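# Hold a stand-up pouch open by its two lips

## Task

Take the stand-up pouch's two lips (the loose flaps above the zip-lock seal) with one lip in each gripper, never both flaps in a single gripper. Each lip must sit deep between its gripper's pads and above the seal. Spread the lips' free edges apart at the grip points by at least a thumb's width. When finished the pouch must stand upright with its bottom on the table and its top pressed down by less than a thumb's width, and both grippers must still be holding the lips apart.

## Robot and tools

Robot: two six-joint arms with parallel grippers, left_arm and right_arm. Calibrated bases: left_arm near (0, +0.322, -0.004) m, right_arm near (+0.008, -0.329, +0.002) m, both almost unrotated. Joint order for each arm, always: waist, shoulder, elbow, wrist pitch, wrist yaw, wrist roll. Stated ranges in radians: waist -2.618 to 3.054, shoulder 0.000 to 3.142, elbow 0.000 to 3.142, wrist pitch -1.571 to 1.571, wrist yaw -1.571 to 1.571, wrist roll -2.094 to 2.094. The true ends may differ by up to 0.059 rad.

Frame: one scene frame for all positions. Origin at table-top height, midway between the nominal bases, a little behind the near table edge. +x points out over the table, +z up, left_arm is on the +y side (arm names do not match image sides). Positions are in metres, orientations as quaternions w,x,y,z. Each gripper's fingers point along its own +z and open along its y; end_effector_position is the point between the pads, about 1 cm back from the fingertips. Printed hand positions can be slightly off, more when reaching far.

Row format (used by execute_actions and move): one flat list of 14 numbers covering both arms: left_arm's six joint angles then its opening, then right_arm's six angles then its opening. Angles are absolute joint targets in radians (not offsets). Opening runs from -1 (closed) to +1 (fully open); it is also an absolute command. To leave an arm or gripper as it is, resend its current Joint targets angles and its current Tool commands value; a 0 opening is a real command, not 'no change'.

execute_actions(actions, cameras): actions is a list of actions; each action is a table of up to 15 rows, one row per 1/30 s control step, and a short table repeats its last row until 15 steps (0.5 s) are filled. An empty list just returns state and images. A target more than 0.059 rad beyond a range end, and beyond the present angle, gets the call refused. cameras chooses which images return: omitted/null/["all"] for all, [] for none; an unknown name invalidates the call.

move(target, speed, blend, opening_speed, blocking, cameras): target is one 14-number row, or up to 15 rows differing only in joint angles, all absolute. All joints travel together, so hands follow curves; the path does not avoid obstacles or the other arm. speed is the top rad/s of the joint with farthest to go, 0.01 to 2, default 0.5 (one number or one per target). blend, in rad, rounds corners of a list (0 = stop at each). opening_speed (0.2 or more, scale units per second) ramps the gripper commands; otherwise they are sent at once. blocking=false returns after about 0.5 s while the move continues; execute_actions is refused until the move ends, so use wait or stop first; a new move replaces a running one. The result adds a move: line: done, off_target (resting with a joint over 0.035 rad from target), moving, held or fault, plus limits=held if steps were withheld, and the worst joint per unfinished arm. done does not mean no contact.

wait(seconds 0 to 10): lets time pass with the last commands held; a running move continues. stop(): brakes a running move. zoom_image(camera, region [x0, y0, x1, y1] pixels, at most 504 by 504): closer look at a camera's latest image. read_manual(section="licences"): licence text only. finished_scene(scene): ends the scene irreversibly; here scene 2.

Motion limits: each joint's sent target stays within a lead of its measured angle (waist 0.202, shoulder 0.258, elbow 0.238, wrist pitch 0.573, wrist yaw and roll 0.522 rad), and targets that would move a gripper more than 100 mm from where it is are scaled back. Big changes therefore need several actions; finish an incomplete motion in the next command. Friction and gravity can leave joints short, especially at long reach.

Result lines: end_effector_position and end_effector_quat_wxyz per arm; Joint positions and Joint velocities per arm (six joints, then gripper opening in metres, 0.093 fully open, and its rate); Joint targets (what the joints are now driven toward); Tool commands; grip_measured on the -1..+1 scale (pads meet near -0.94; each millimetre of object adds about 0.0208; may read up to 0.02 high); joint torques in N m (positive toward larger angle; joints 1-3 wrap at ±28); step readings with HELD marking withheld steps; 'joint sent to its limit'; 'joint command not followed' when the clearance check altered targets. Keep sending the closing number to keep holding; closing well below the object's reading presses harder (about 50-62 N per pad).

Cameras: cam_head_left, cam_head_right, cam_high, cam_low, cam_left_wrist, cam_right_wrist, each 896x504; wrist views follow their arm and may lag during motion.

Cautions: the pouch is soft and can be nudged by outside pushes. Do not drop it, knock it over, crush its top, or let anything leave the table. Approach slowly; fast contact and targets far past contact push hard. Keep the two arms from colliding. The bar under the bases and the plate behind it stand up to about 3 cm above the table with no warning on contact. Long stretched reaches or pushing into unreachable poses heat motors: MOTOR HOT appears near 75 °C, and at 90 °C an OVER-TEMPERATURE FAULT folds that arm away for the rest of the scene.

Each tool is called after "Request:" as name(argument=value, ...) on one line, values as JSON.

## Session

Request:
execute_actions(actions=[])

Scene clock: 0.00 s.
left_arm: end_effector_position=(+0.0852, +0.1869, +0.1521) grip_measured=+1.000 end_effector_quat_wxyz=(+0.136, -0.024, +0.986, -0.088) | right_arm: end_effector_position=(+0.2826, +0.0575, +0.1922) grip_measured=+1.000 end_effector_quat_wxyz=(+0.297, -0.462, +0.832, -0.083)
Joint names: [waist, shoulder, elbow, wrist pitch, wrist yaw, wrist roll]
Joint positions: left_arm=[-1.238 0.922 0.923 -1.339 -0.199 -1.238 0.093] | right_arm=[1.101 1.994 1.892 -1.045 0.448 -0.011 0.093]
Joint velocities: left_arm=[-0.027 -0.007 0.007 -0.066 0.007 0.022 0] | right_arm=[-0.002 0.002 -0.007 0.037 0.022 0.066 0]
Joint torques (N m): no reading
Heat: left arm: 32 °C; right arm: 32 °C.
Joint targets: left_arm=[-1.238 0.924 0.932 -1.333 -0.197 -1.238] | right_arm=[1.099 1.987 1.900 -1.042 0.449 -0.010]
Tool commands: left_gripper/opening=+1.0 right_gripper/opening=+1.0
camera_calibration:
cam_left_wrist: T_world_to_cam=[[0.0131966, -0.978108, 0.207677, 0.147149], [-0.986087, 0.0216891, 0.16481, 0.0939749], [-0.165706, -0.206962, -0.964214, 0.282472], [0, 0, 0, 1]] pos_world=[0.137533, 0.200351, 0.226315]
cam_right_wrist: T_world_to_cam=[[0.713634, -0.546423, 0.438348, -0.2569], [-0.60062, -0.799319, -0.0185776, 0.25835], [0.360531, -0.250023, -0.898613, 0.168595], [0, 0, 0, 1]] pos_world=[0.277719, 0.108281, 0.268913]

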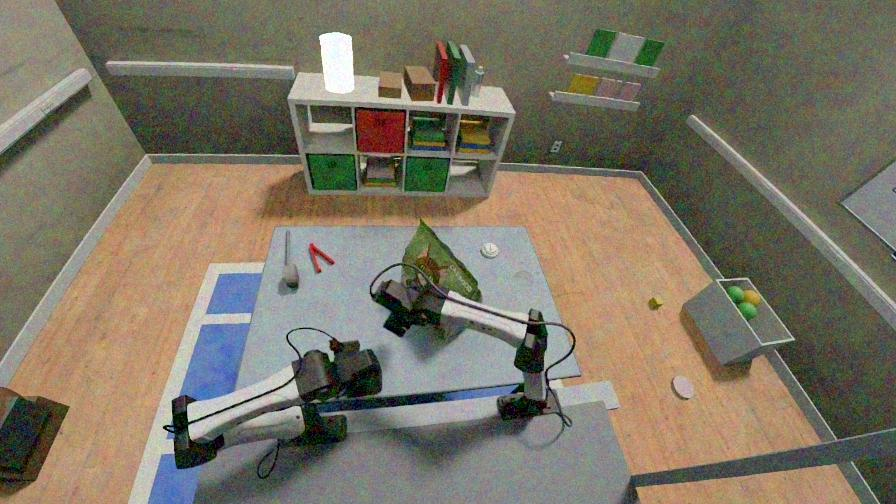

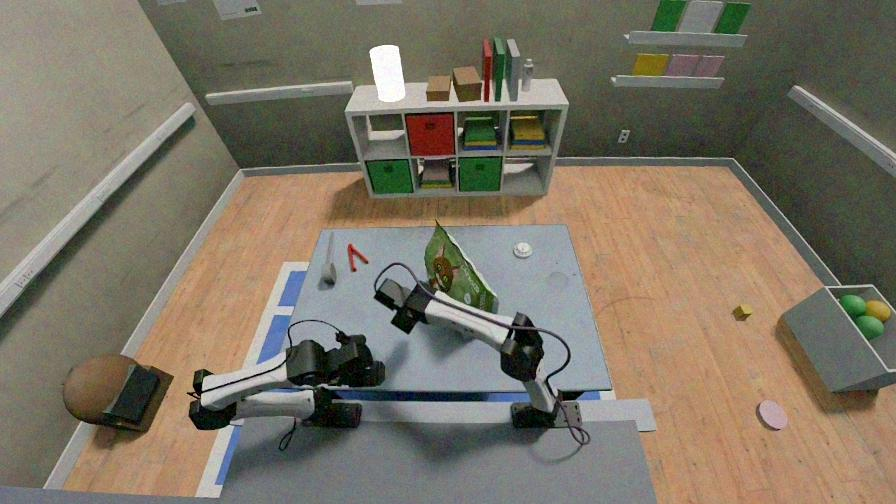

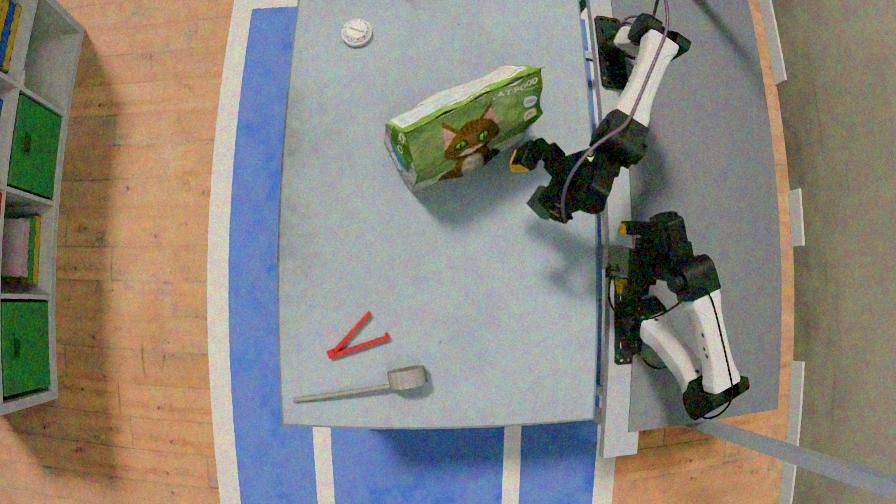

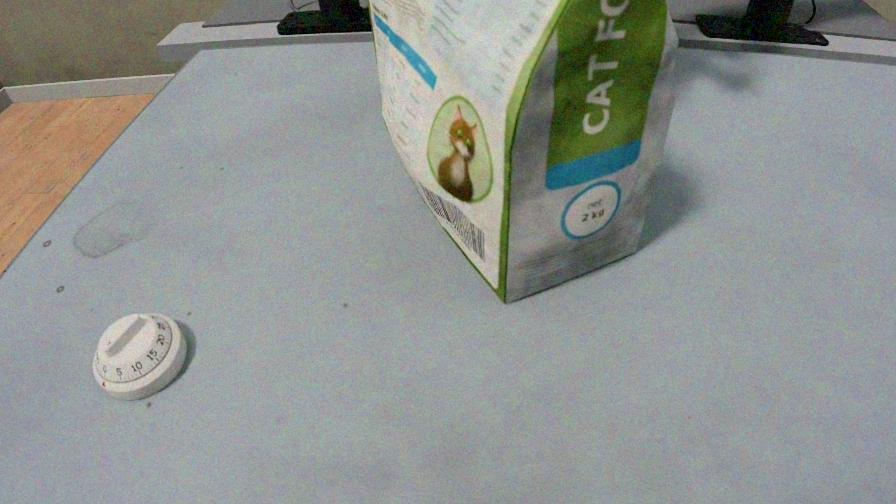

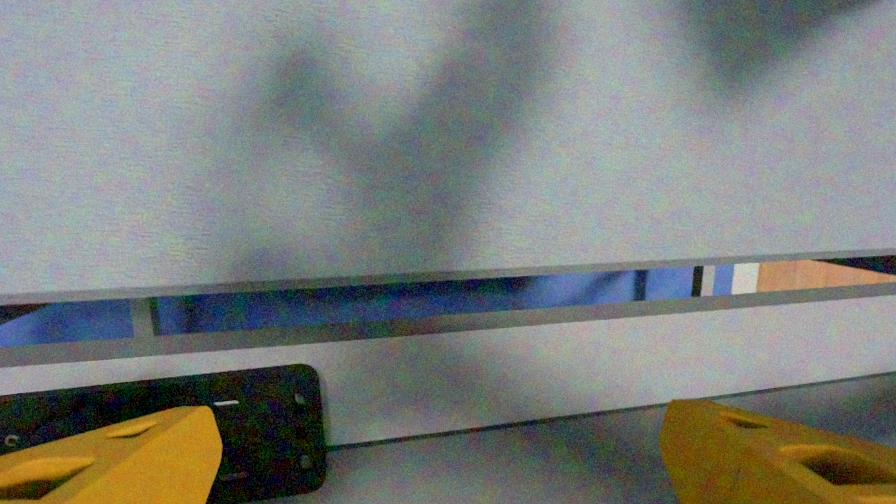

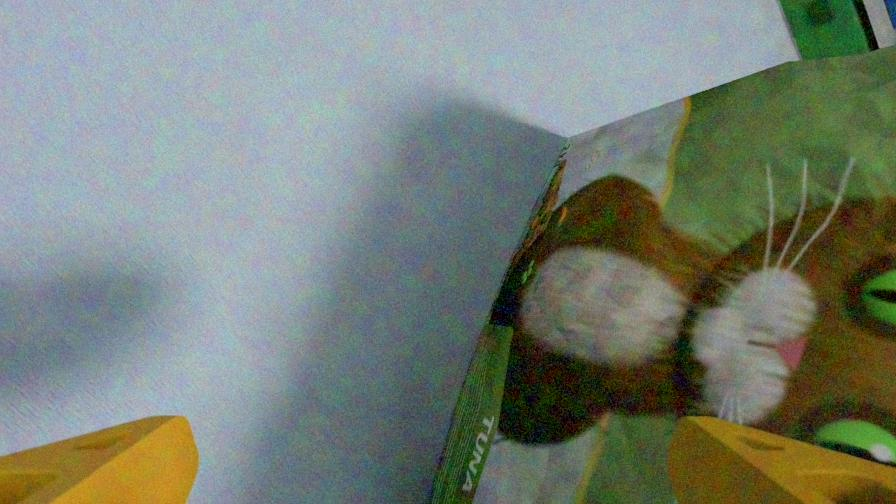

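Request:
zoom_image(camera="cam_high", region=[370, 50, 570, 200])

Request:
zoom_image(camera="cam_head_left", region=[370, 205, 510, 345])

Request:
zoom_image(camera="cam_head_right", region=[390, 205, 530, 345])

Request:
zoom_image(camera="cam_low", region=[330, 0, 730, 310])

Scaled by 2.520 from the camera's 896x504 image, which has a finer 1280x720 frame.

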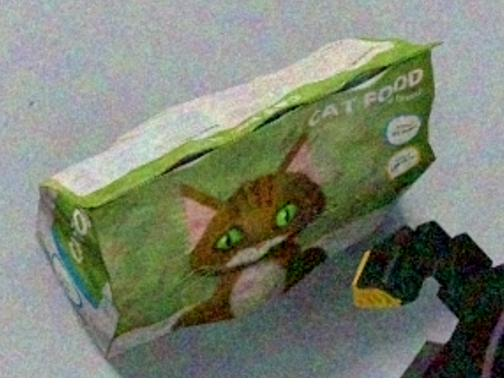

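Scaled by 3.600 from the camera's 896x504 image, which has a finer 1280x720 frame.

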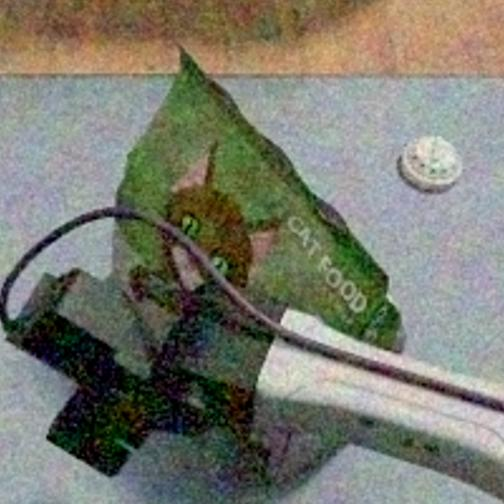

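Scaled by 3.600 from the camera's 896x504 image, which has a finer 1280x720 frame.

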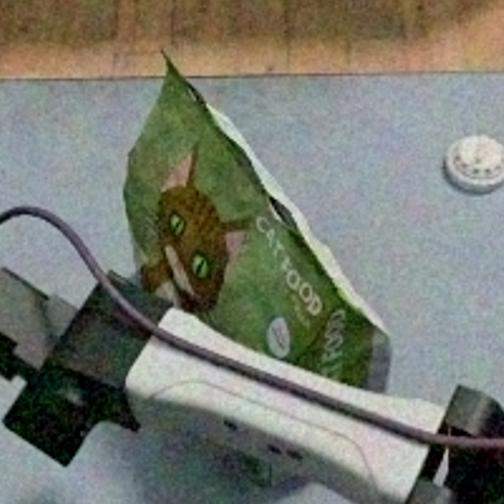

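Scaled by 1.260 from the camera's 896x504 image, which has a finer 1280x720 frame.

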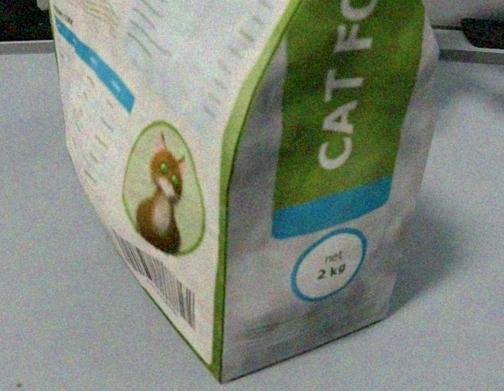

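Request:
move(target=[[-1.238,0.924,0.932,-1.333,-0.197,-1.238,1,1.1,1.5,1.9,-1.5,0.2,0,1],[-1.238,0.924,0.932,-1.333,-0.197,-1.238,1,0.4,1.5,1.9,-1.5,0,0,1]], blend=0.1, speed=0.8)

Scene clock: 63.20 s.
left_arm: end_effector_position=(+0.0852, +0.1869, +0.1521) grip_measured=+1.000 end_effector_quat_wxyz=(+0.136, -0.024, +0.986, -0.088) | right_arm: end_effector_position=(+0.2907, -0.2080, +0.3183) grip_measured=+1.000 end_effector_quat_wxyz=(+0.239, -0.197, +0.950, +0.042)
Joint names: [waist, shoulder, elbow, wrist pitch, wrist yaw, wrist roll]
Joint positions: left_arm=[-1.238 0.922 0.923 -1.339 -0.199 -1.238 0.093] | right_arm=[0.403 1.499 1.892 -1.495 0.006 -0.009 0.093]
Joint velocities: left_arm=[0.002 -0.027 -0.007 -0.007 -0.051 -0.007 0] | right_arm=[0.012 -0.032 0.017 -0.066 -0.051 0.007 0]
Joint torques (N m): left_arm=[0.65 -0.17 7.02 0.83 -0.16 0.05] | right_arm=[-0.23 -4.63 5.68 1.44 -0.1 0.02]
Heat: left arm: 36 °C; right arm: 44 °C.
Joint targets: left_arm=[-1.238 0.924 0.932 -1.333 -0.197 -1.238] | right_arm=[0.400 1.500 1.900 -1.500 0.000 0.000]
move: done
camera_calibration:
cam_left_wrist: T_world_to_cam=[[0.0131966, -0.978108, 0.207677, 0.147149], [-0.986087, 0.0216891, 0.16481, 0.0939749], [-0.165706, -0.206962, -0.964214, 0.282472], [0, 0, 0, 1]] pos_world=[0.137533, 0.200351, 0.226315]
cam_right_wrist: T_world_to_cam=[[0.40151, -0.914842, 0.043068, -0.323115], [-0.914403, -0.403076, -0.0373662, 0.232985], [0.0515438, -0.0243786, -0.998373, 0.381144], [0, 0, 0, 1]] pos_world=[0.323131, -0.192396, 0.403146]

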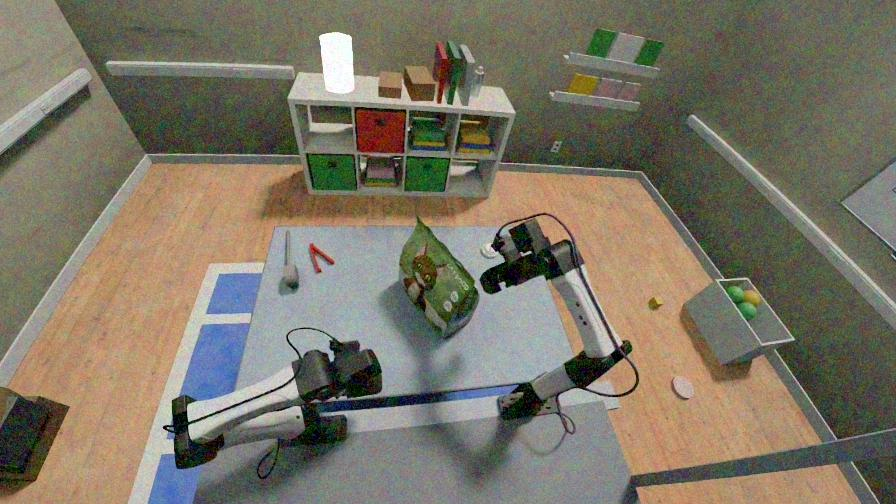

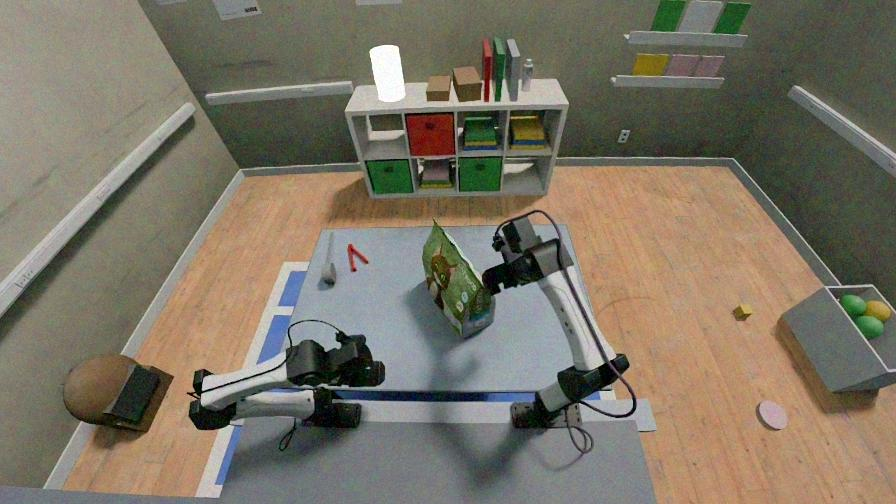

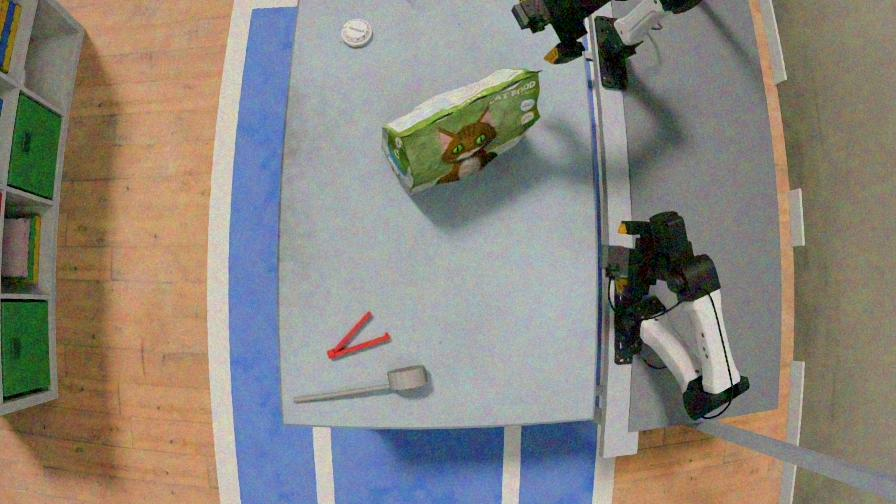

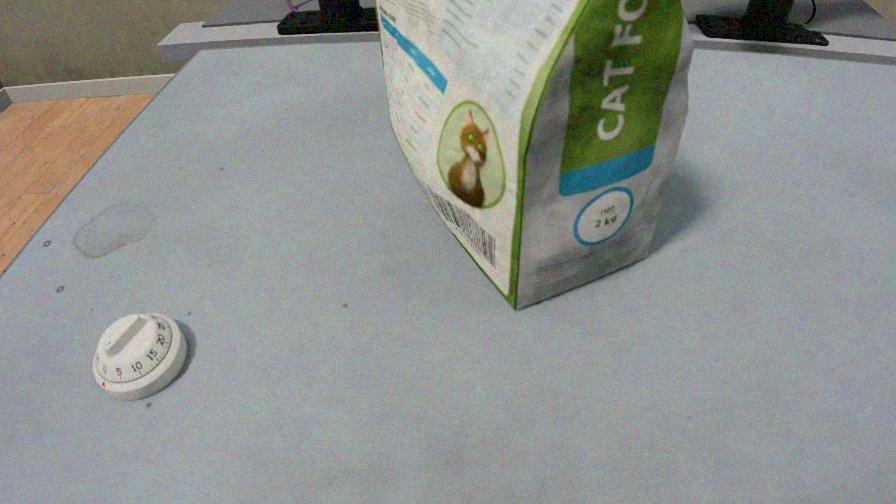

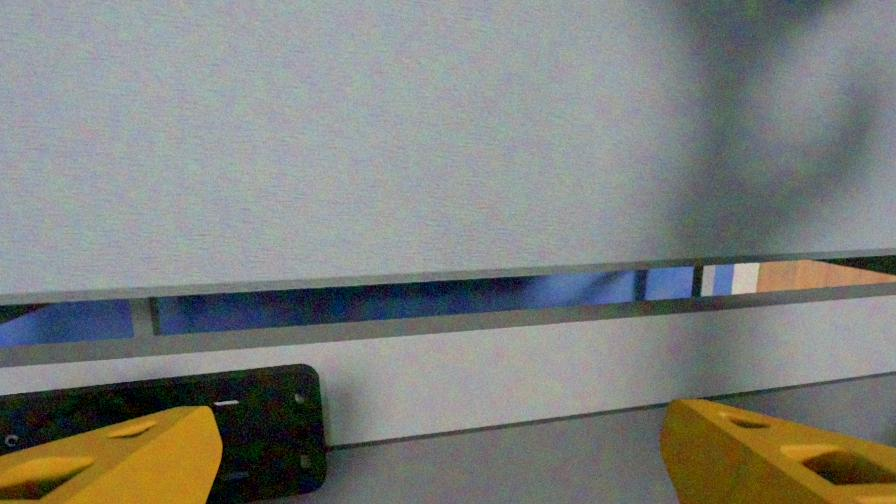

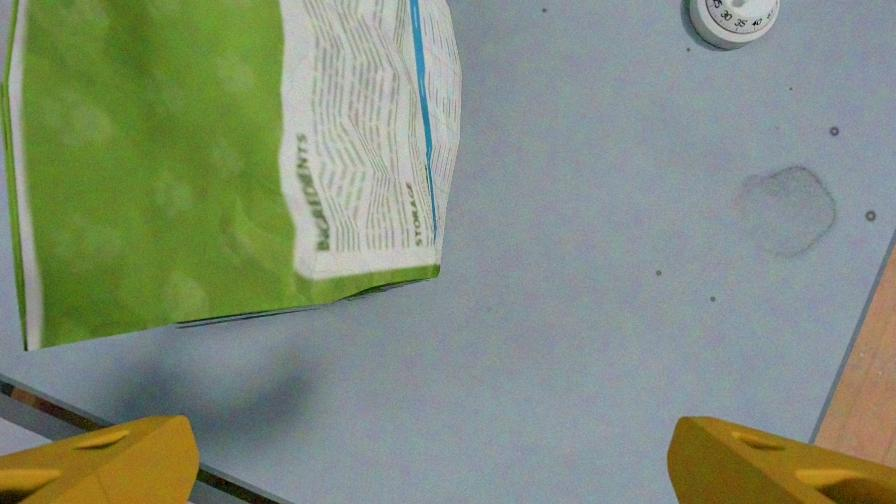

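Request:
zoom_image(camera="cam_head_right", region=[390, 205, 530, 345])

Request:
zoom_image(camera="cam_right_wrist", region=[0, 0, 448, 400])

Request:
zoom_image(camera="cam_head_left", region=[370, 205, 510, 345])

Request:
zoom_image(camera="cam_high", region=[370, 50, 570, 200])

Scaled by 3.600 from the camera's 896x504 image, which has a finer 1280x720 frame.

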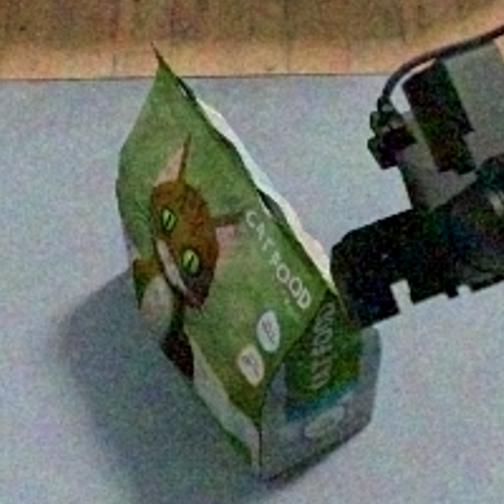

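Scaled by 1.125 from the camera's 896x504 image, which has a finer 1280x720 frame.

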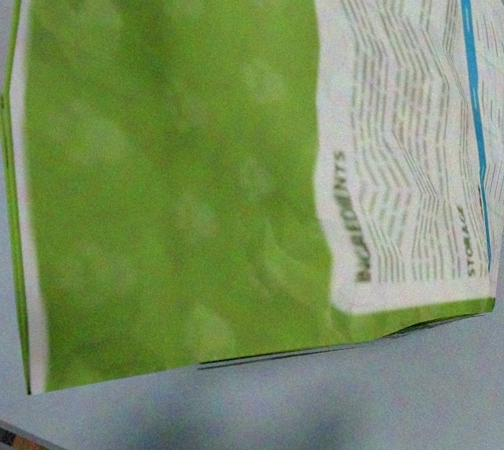

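Scaled by 3.600 from the camera's 896x504 image, which has a finer 1280x720 frame.

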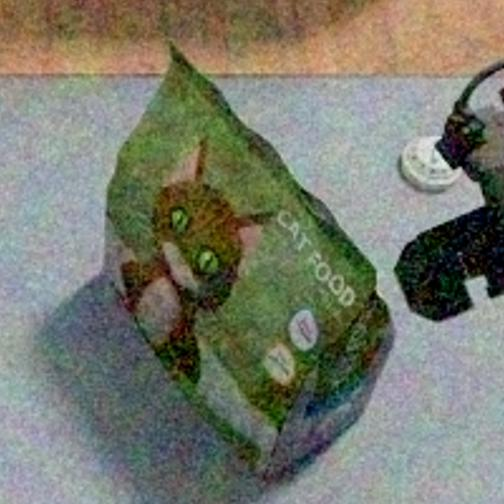

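Scaled by 2.520 from the camera's 896x504 image, which has a finer 1280x720 frame.

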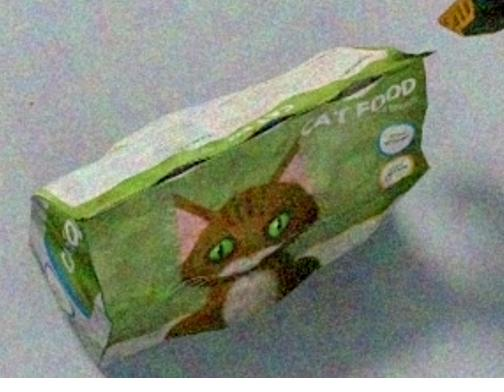

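Request:
move(target=[[-1.238,0.924,0.932,-1.333,-0.197,-1.238,1,0.4,1.678,2.113,-1.235,0,0,1],[-1.238,0.924,0.932,-1.333,-0.197,-1.238,1,0.6,1.678,2.113,-1.235,0,0,1]], speed=0.8, cameras=["cam_right_wrist","cam_high"])

Request:
zoom_image(camera="cam_right_wrist", region=[200, 0, 700, 504])

Scene clock: 85.10 s.
left_arm: end_effector_position=(+0.0852, +0.1869, +0.1521) grip_measured=+1.000 end_effector_quat_wxyz=(+0.136, -0.024, +0.986, -0.088) | right_arm: end_effector_position=(+0.3376, -0.0972, +0.3615) grip_measured=+1.000 end_effector_quat_wxyz=(+0.356, -0.281, +0.885, +0.106)
Joint names: [waist, shoulder, elbow, wrist pitch, wrist yaw, wrist roll]
Joint positions: left_arm=[-1.238 0.922 0.923 -1.339 -0.199 -1.238 0.093] | right_arm=[0.604 1.671 2.089 -1.247 -0.003 -0.008 0.093]
Joint velocities: left_arm=[-0.012 -0.002 -0.002 -0.066 0.007 -0.066 0] | right_arm=[0.007 -0.012 -0.002 -0.051 -0.037 -0.051 0]
Joint torques (N m): left_arm=[0.62 -0.18 6.99 0.84 -0.12 0.02] | right_arm=[-0.17 -5.78 7.15 2.2 0.02 0]
Heat: left arm: 37 °C; right arm: 41 °C.
Joint targets: left_arm=[-1.238 0.924 0.932 -1.333 -0.197 -1.238] | right_arm=[0.600 1.678 2.113 -1.235 0.000 0.000]
move: done
camera_calibration:
cam_right_wrist: T_world_to_cam=[[0.572295, -0.818989, 0.0416674, -0.290259], [-0.773794, -0.556141, -0.303233, 0.355835], [0.271517, 0.141297, -0.952005, 0.349593], [0, 0, 0, 1]] pos_world=[0.346536, -0.0892208, 0.45281]
Images, in order (width x height): cam_high 896x504, cam_right_wrist 896x504.

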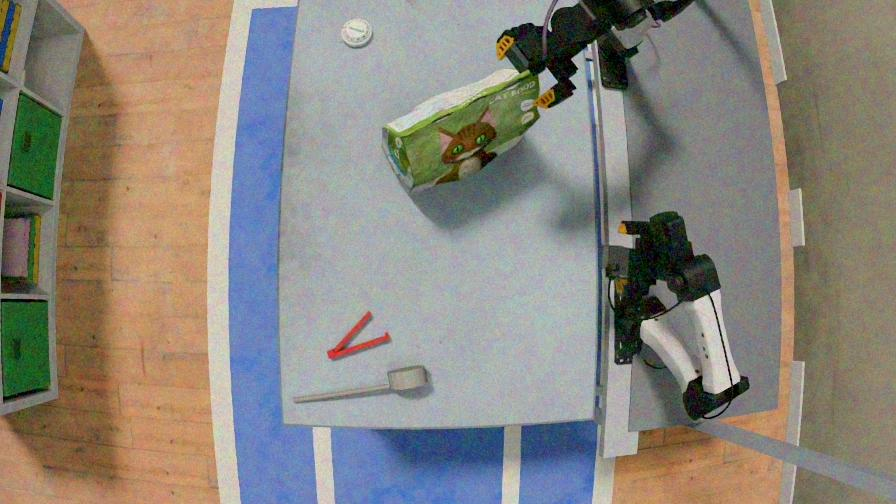

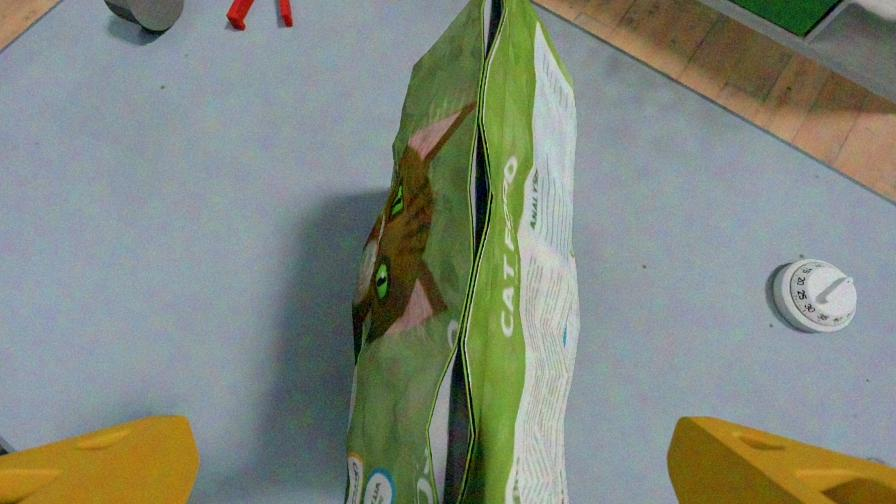

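Scaled by 1.000.

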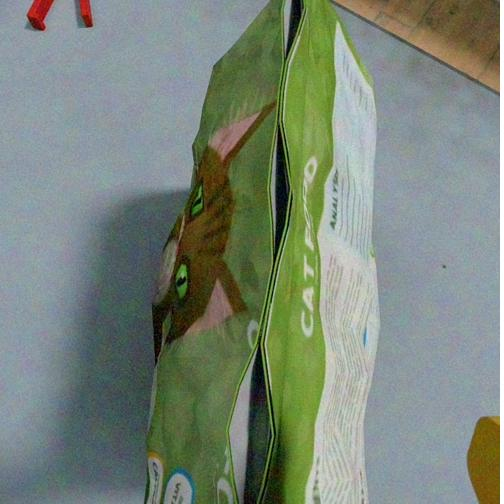

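Request:
move(target=[[-1.238,0.924,0.932,-1.333,-0.197,-1.238,1,0.0,1.678,2.113,-1.235,0,0.8,1],[-1.238,0.924,0.932,-1.333,-0.197,-1.238,1,0.0,2.257,1.954,-1.097,0,1.08,1]], speed=0.7, blend=0.05, cameras=["cam_head_right","cam_high","cam_right_wrist"])

Scene clock: 104.97 s.
left_arm: end_effector_position=(+0.0852, +0.1869, +0.1521) grip_measured=+1.000 end_effector_quat_wxyz=(+0.136, -0.024, +0.986, -0.088) | right_arm: end_effector_position=(+0.4835, -0.3295, +0.0723) grip_measured=+1.000 end_effector_quat_wxyz=(+0.074, +0.509, +0.856, +0.046)
Joint names: [waist, shoulder, elbow, wrist pitch, wrist yaw, wrist roll]
Joint positions: left_arm=[-1.238 0.922 0.923 -1.339 -0.199 -1.238 0.093] | right_arm=[-0.001 2.261 1.955 -1.109 -0.001 1.07 0.093]
Joint velocities: left_arm=[-0.007 -0.007 0.002 -0.037 -0.007 0.007 0] | right_arm=[0.002 0.002 -0.002 0.037 -0.037 0.051 0]
Joint torques (N m): left_arm=[0.68 -0.34 7.04 0.86 -0.17 0.01] | right_arm=[0.09 -11.89 5.74 0.94 0.07 0.02]
Heat: left arm: 37 °C; right arm: 41 °C.
Joint targets: left_arm=[-1.238 0.924 0.932 -1.333 -0.197 -1.238] | right_arm=[0.000 2.257 1.954 -1.097 0.000 1.080]
move: done
camera_calibration:
cam_right_wrist: T_world_to_cam=[[-0.85861, -0.495595, -0.131049, 0.258871], [-0.507203, 0.784202, 0.357452, 0.516839], [-0.0743818, 0.37338, -0.924692, 0.309273], [0, 0, 0, 1]] pos_world=[0.507416, -0.392488, 0.135162]
Images, in order (width x height): cam_head_right 896x504, cam_high 896x504, cam_right_wrist 896x504.

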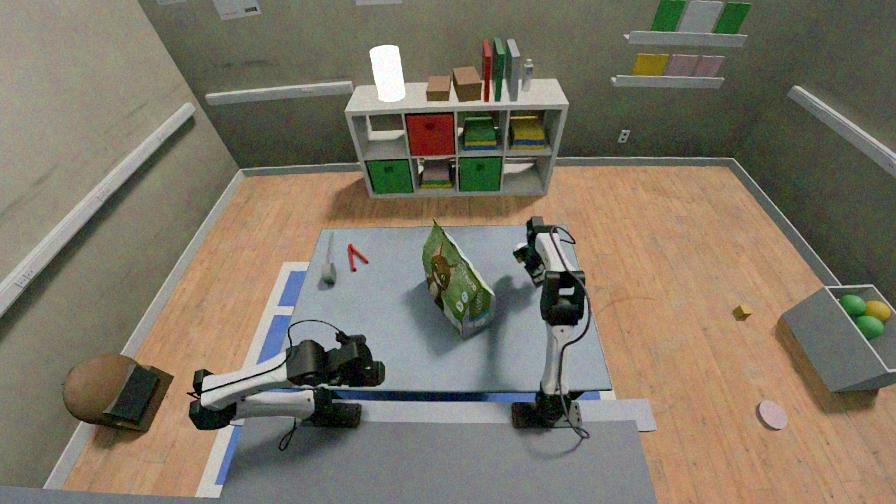

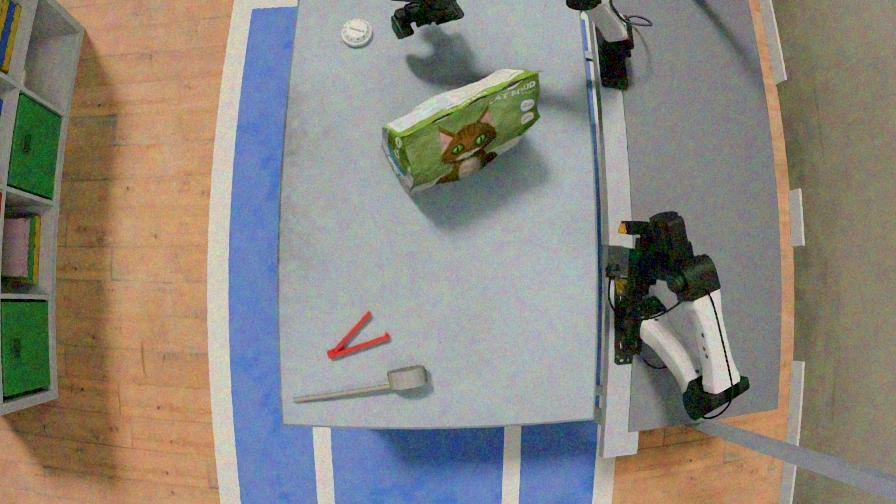

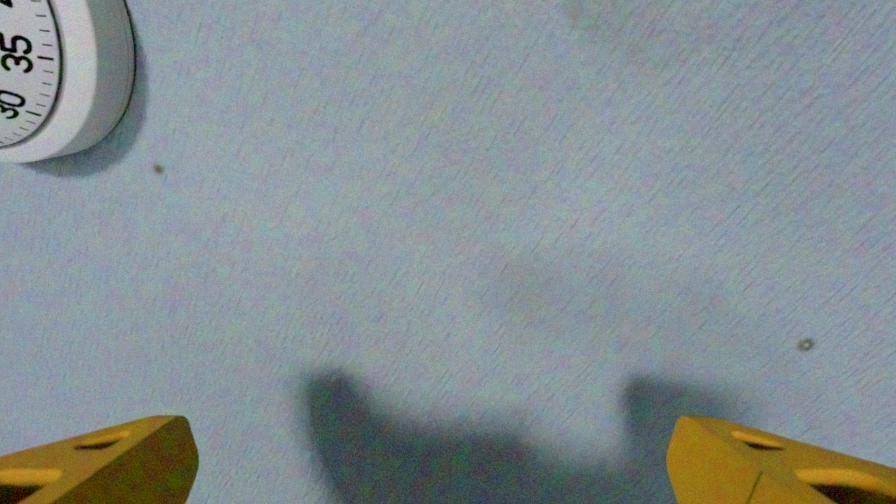

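Request:
move(target=[-1.238,0.924,0.932,-1.333,-0.197,-1.238,1,0.24,2.257,1.954,-1.097,0,1.32,1], speed=0.3, cameras=["cam_head_right","cam_high","cam_right_wrist"])

Scene clock: 110.17 s.
left_arm: end_effector_position=(+0.0852, +0.1869, +0.1521) grip_measured=+1.000 end_effector_quat_wxyz=(+0.136, -0.024, +0.986, -0.088) | right_arm: end_effector_position=(+0.4695, -0.2136, +0.0725) grip_measured=+1.000 end_effector_quat_wxyz=(+0.062, +0.506, +0.858, +0.062)
Joint names: [waist, shoulder, elbow, wrist pitch, wrist yaw, wrist roll]
Joint positions: left_arm=[-1.238 0.922 0.923 -1.339 -0.199 -1.238 0.093] | right_arm=[0.244 2.261 1.955 -1.108 -0.002 1.309 0.093]
Joint velocities: left_arm=[-0.037 -0.002 0.007 -0.051 0.007 0.022 0] | right_arm=[-0.007 -0.012 0.017 -0.022 -0.066 -0.007 0]
Joint torques (N m): left_arm=[0.73 -0.27 6.83 0.88 -0.15 0.03] | right_arm=[-0.36 -11.85 5.55 0.86 0.04 0.03]
Heat: left arm: 37 °C; right arm: 43 °C.
Joint targets: left_arm=[-1.238 0.924 0.932 -1.333 -0.197 -1.238] | right_arm=[0.240 2.257 1.954 -1.097 0.000 1.320]
move: done
camera_calibration:
cam_right_wrist: T_world_to_cam=[[-0.85464, -0.498203, -0.146237, 0.303078], [-0.512753, 0.765506, 0.388697, 0.415117], [-0.081705, 0.40718, -0.909686, 0.274685], [0, 0, 0, 1]] pos_world=[0.494318, -0.278626, 0.132843]
Images, in order (width x height): cam_head_right 896x504, cam_high 896x504, cam_right_wrist 896x504.

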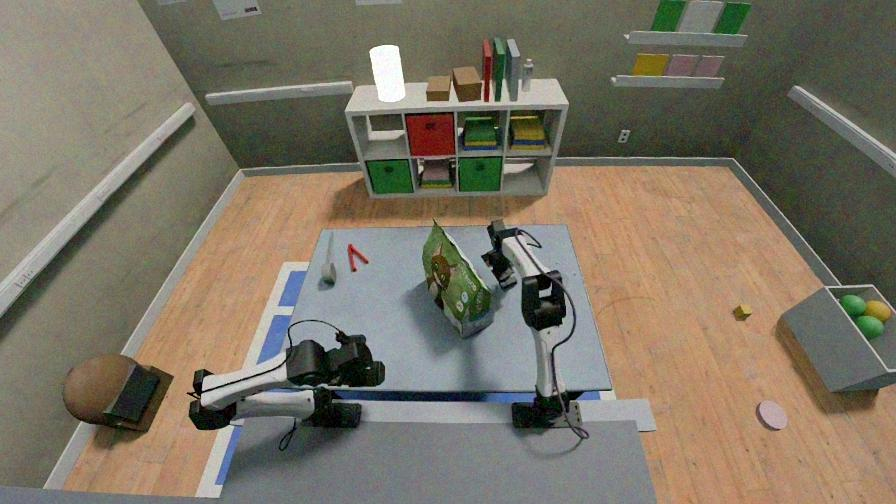

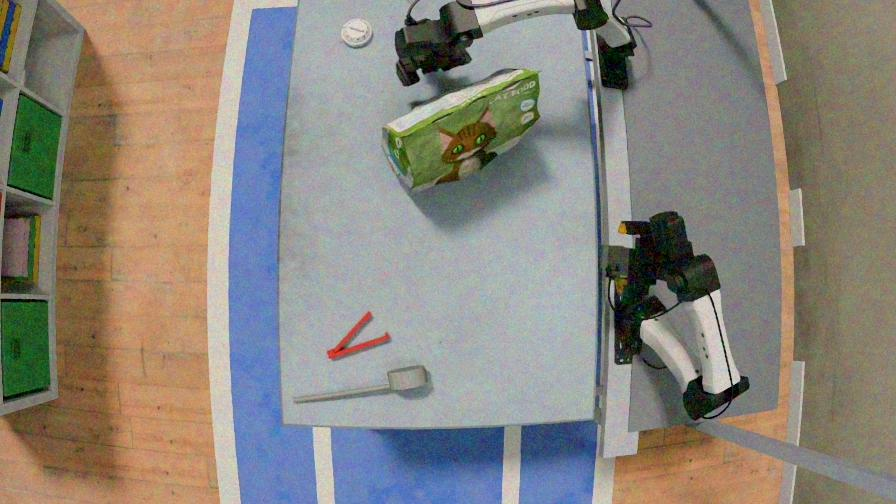

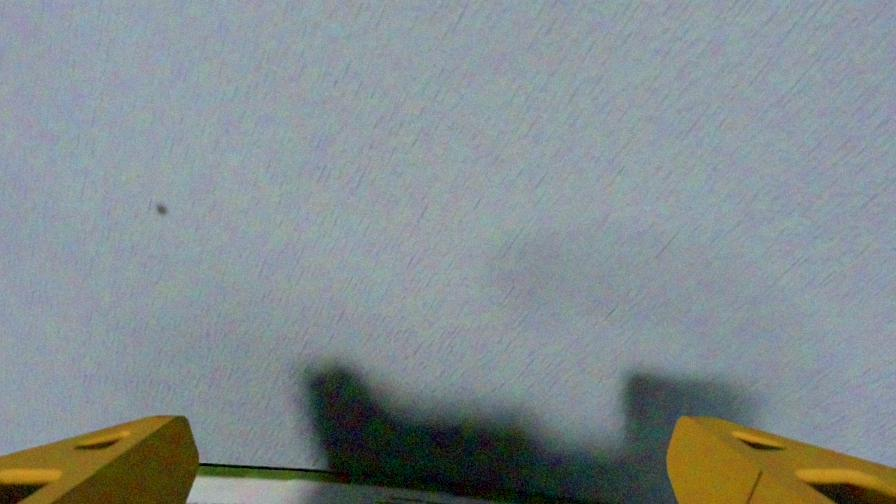

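Request:
move(target=[[-1.238,0.924,0.932,-1.333,-0.197,-1.238,1,0.34,2.257,1.954,-1.097,0,1.42,1],[-1.238,0.924,0.932,-1.333,-0.197,-1.238,1,0.6,2.23,1.90,-1.075,0,1.74,1]], speed=[0.12,0.2], blend=0.05, cameras=["cam_head_right","cam_high","cam_low","cam_right_wrist"])

Scene clock: 116.63 s.
left_arm: end_effector_position=(+0.0852, +0.1869, +0.1521) grip_measured=+1.000 end_effector_quat_wxyz=(+0.136, -0.024, +0.986, -0.088) | right_arm: end_effector_position=(+0.4106, -0.0865, +0.0698) grip_measured=+1.000 end_effector_quat_wxyz=(+0.066, +0.553, +0.829, +0.060)
Joint names: [waist, shoulder, elbow, wrist pitch, wrist yaw, wrist roll]
Joint positions: left_arm=[-1.238 0.922 0.923 -1.339 -0.199 -1.238 0.093] | right_arm=[0.564 2.245 1.919 -1.1 0.063 1.734 0.093]
Joint velocities: left_arm=[-0.002 -0.002 -0.002 -0.095 0.037 -0.007 0] | right_arm=[0.017 0.017 0.002 -0.022 0.007 0.022 0]
Joint torques (N m): left_arm=[0.61 -0.27 6.91 0.87 -0.13 0.04] | right_arm=[2.84 -12.48 3.99 0.97 -0.67 -0.04]
Heat: left arm: 37 °C; right arm: 45 °C.
Joint targets: left_arm=[-1.238 0.924 0.932 -1.333 -0.197 -1.238] | right_arm=[0.600 2.230 1.900 -1.075 0.000 1.740]
move: off_target (right_arm); right_arm: the wrist yaw is farthest, 0.063 rad from its target
camera_calibration:
cam_right_wrist: T_world_to_cam=[[-0.903741, -0.400905, -0.150095, 0.344503], [-0.426726, 0.815815, 0.390322, 0.25764], [-0.0340324, 0.416799, -0.908361, 0.196857], [0, 0, 0, 1]] pos_world=[0.427983, -0.154123, 0.129963]
Images, in order (width x height): cam_head_right 896x504, cam_high 896x504, cam_low 896x504, cam_right_wrist 896x504.

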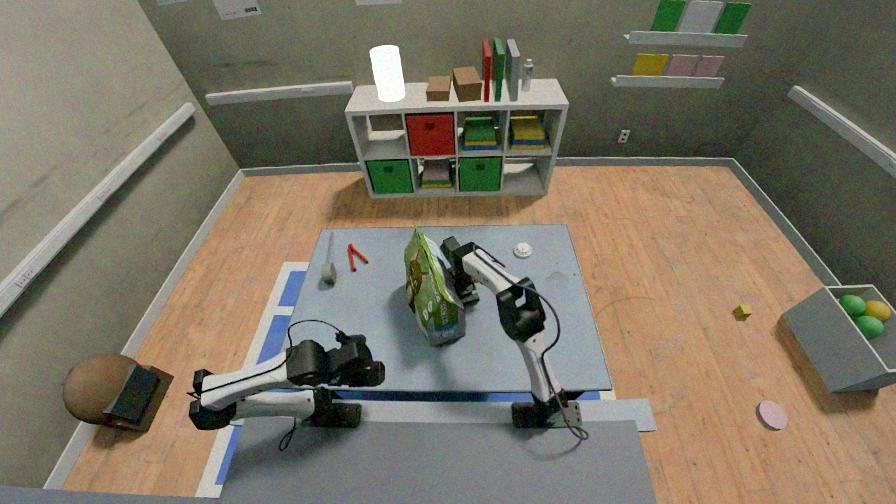

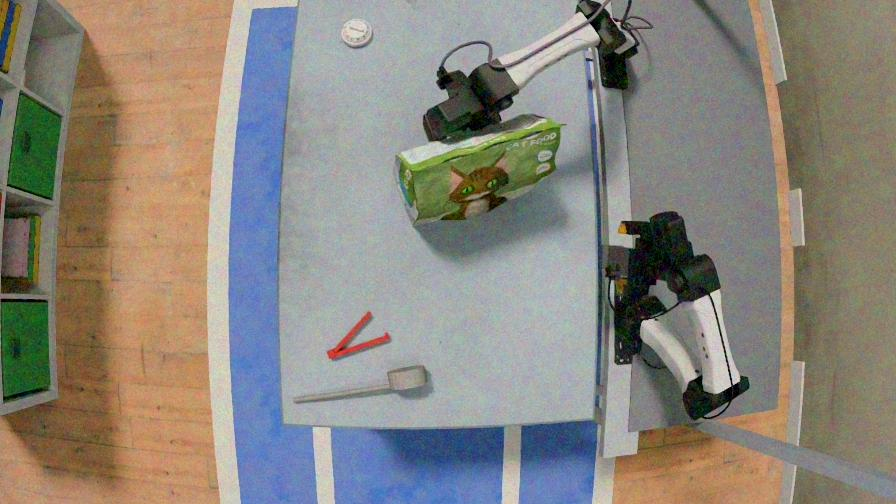

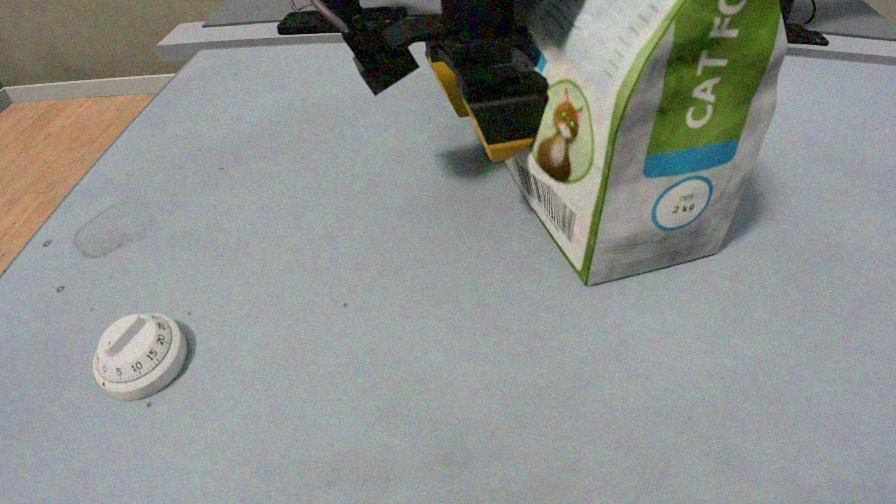

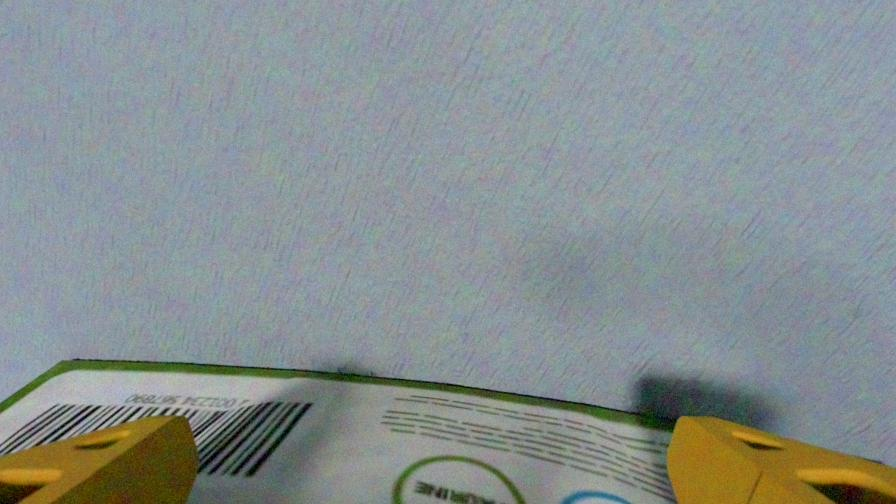

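Request:
move(target=[-1.238,0.924,0.932,-1.333,-0.197,-1.238,1,0.71,2.29,2.01,-1.12,0,1.87,1], speed=0.2, cameras=["cam_head_right","cam_high","cam_right_wrist"])

Scene clock: 120.70 s.
left_arm: end_effector_position=(+0.0852, +0.1869, +0.1521) grip_measured=+1.000 end_effector_quat_wxyz=(+0.136, -0.024, +0.986, -0.088) | right_arm: end_effector_position=(+0.3834, -0.0360, +0.0709) grip_measured=+1.000 end_effector_quat_wxyz=(+0.057, +0.558, +0.825, +0.066)
Joint names: [waist, shoulder, elbow, wrist pitch, wrist yaw, wrist roll]
Joint positions: left_arm=[-1.238 0.922 0.923 -1.339 -0.199 -1.238 0.093] | right_arm=[0.683 2.276 1.978 -1.13 0.06 1.868 0.093]
Joint velocities: left_arm=[0.002 0.007 0.007 -0.037 0.051 0.007 0] | right_arm=[-0.012 -0.002 -0.007 0.007 0.066 0.066 0]
Joint torques (N m): left_arm=[0.72 -0.2 7.05 0.87 -0.14 0.05] | right_arm=[2.24 -10.35 8.21 0.74 -0.64 -0.06]
Heat: left arm: 37 °C; right arm: 46 °C.
Joint targets: left_arm=[-1.238 0.924 0.932 -1.333 -0.197 -1.238] | right_arm=[0.710 2.290 2.010 -1.120 0.000 1.870]
move: off_target (right_arm); right_arm: the wrist yaw is farthest, 0.060 rad from its target
camera_calibration:
cam_right_wrist: T_world_to_cam=[[-0.909765, -0.386853, -0.150573, 0.343188], [-0.41349, 0.812327, 0.411279, 0.197684], [-0.0367902, 0.436427, -0.898987, 0.176928], [0, 0, 0, 1]] pos_world=[0.40047, -0.105036, 0.129427]
Images, in order (width x height): cam_head_right 896x504, cam_high 896x504, cam_right_wrist 896x504.

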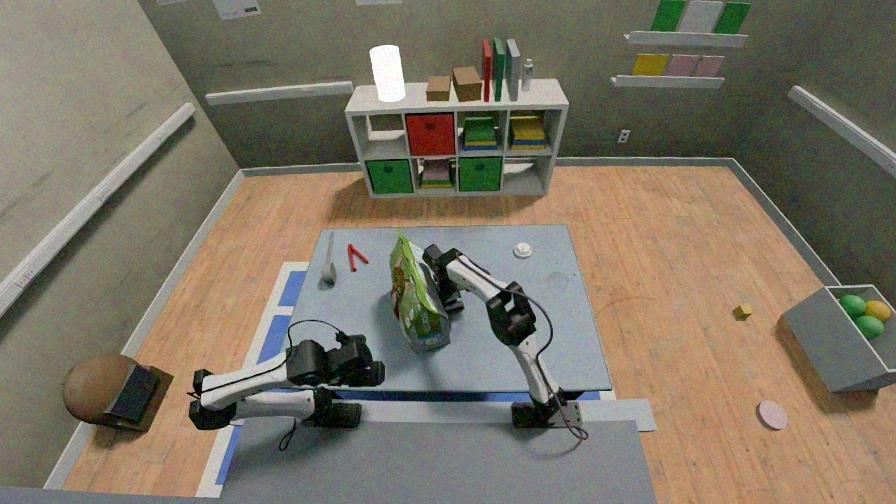

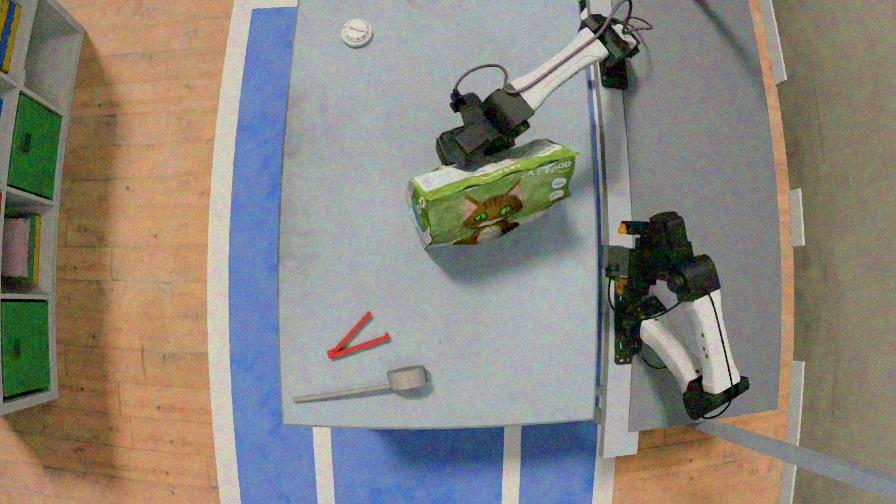

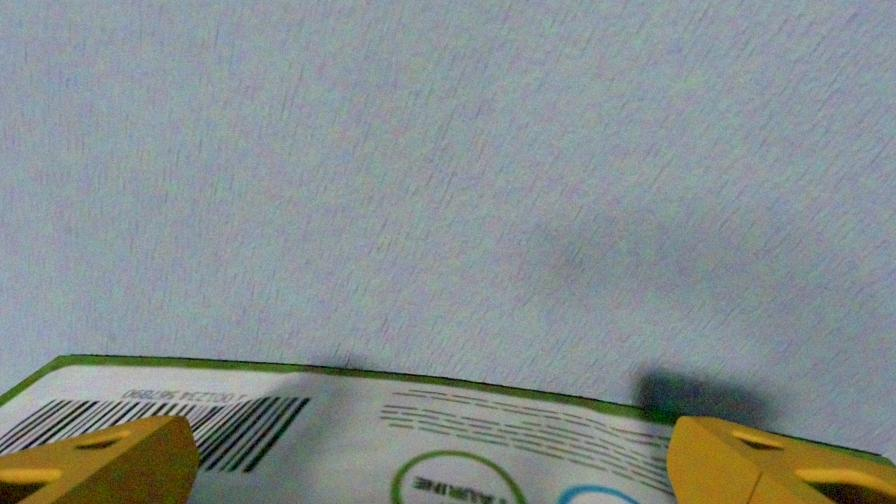

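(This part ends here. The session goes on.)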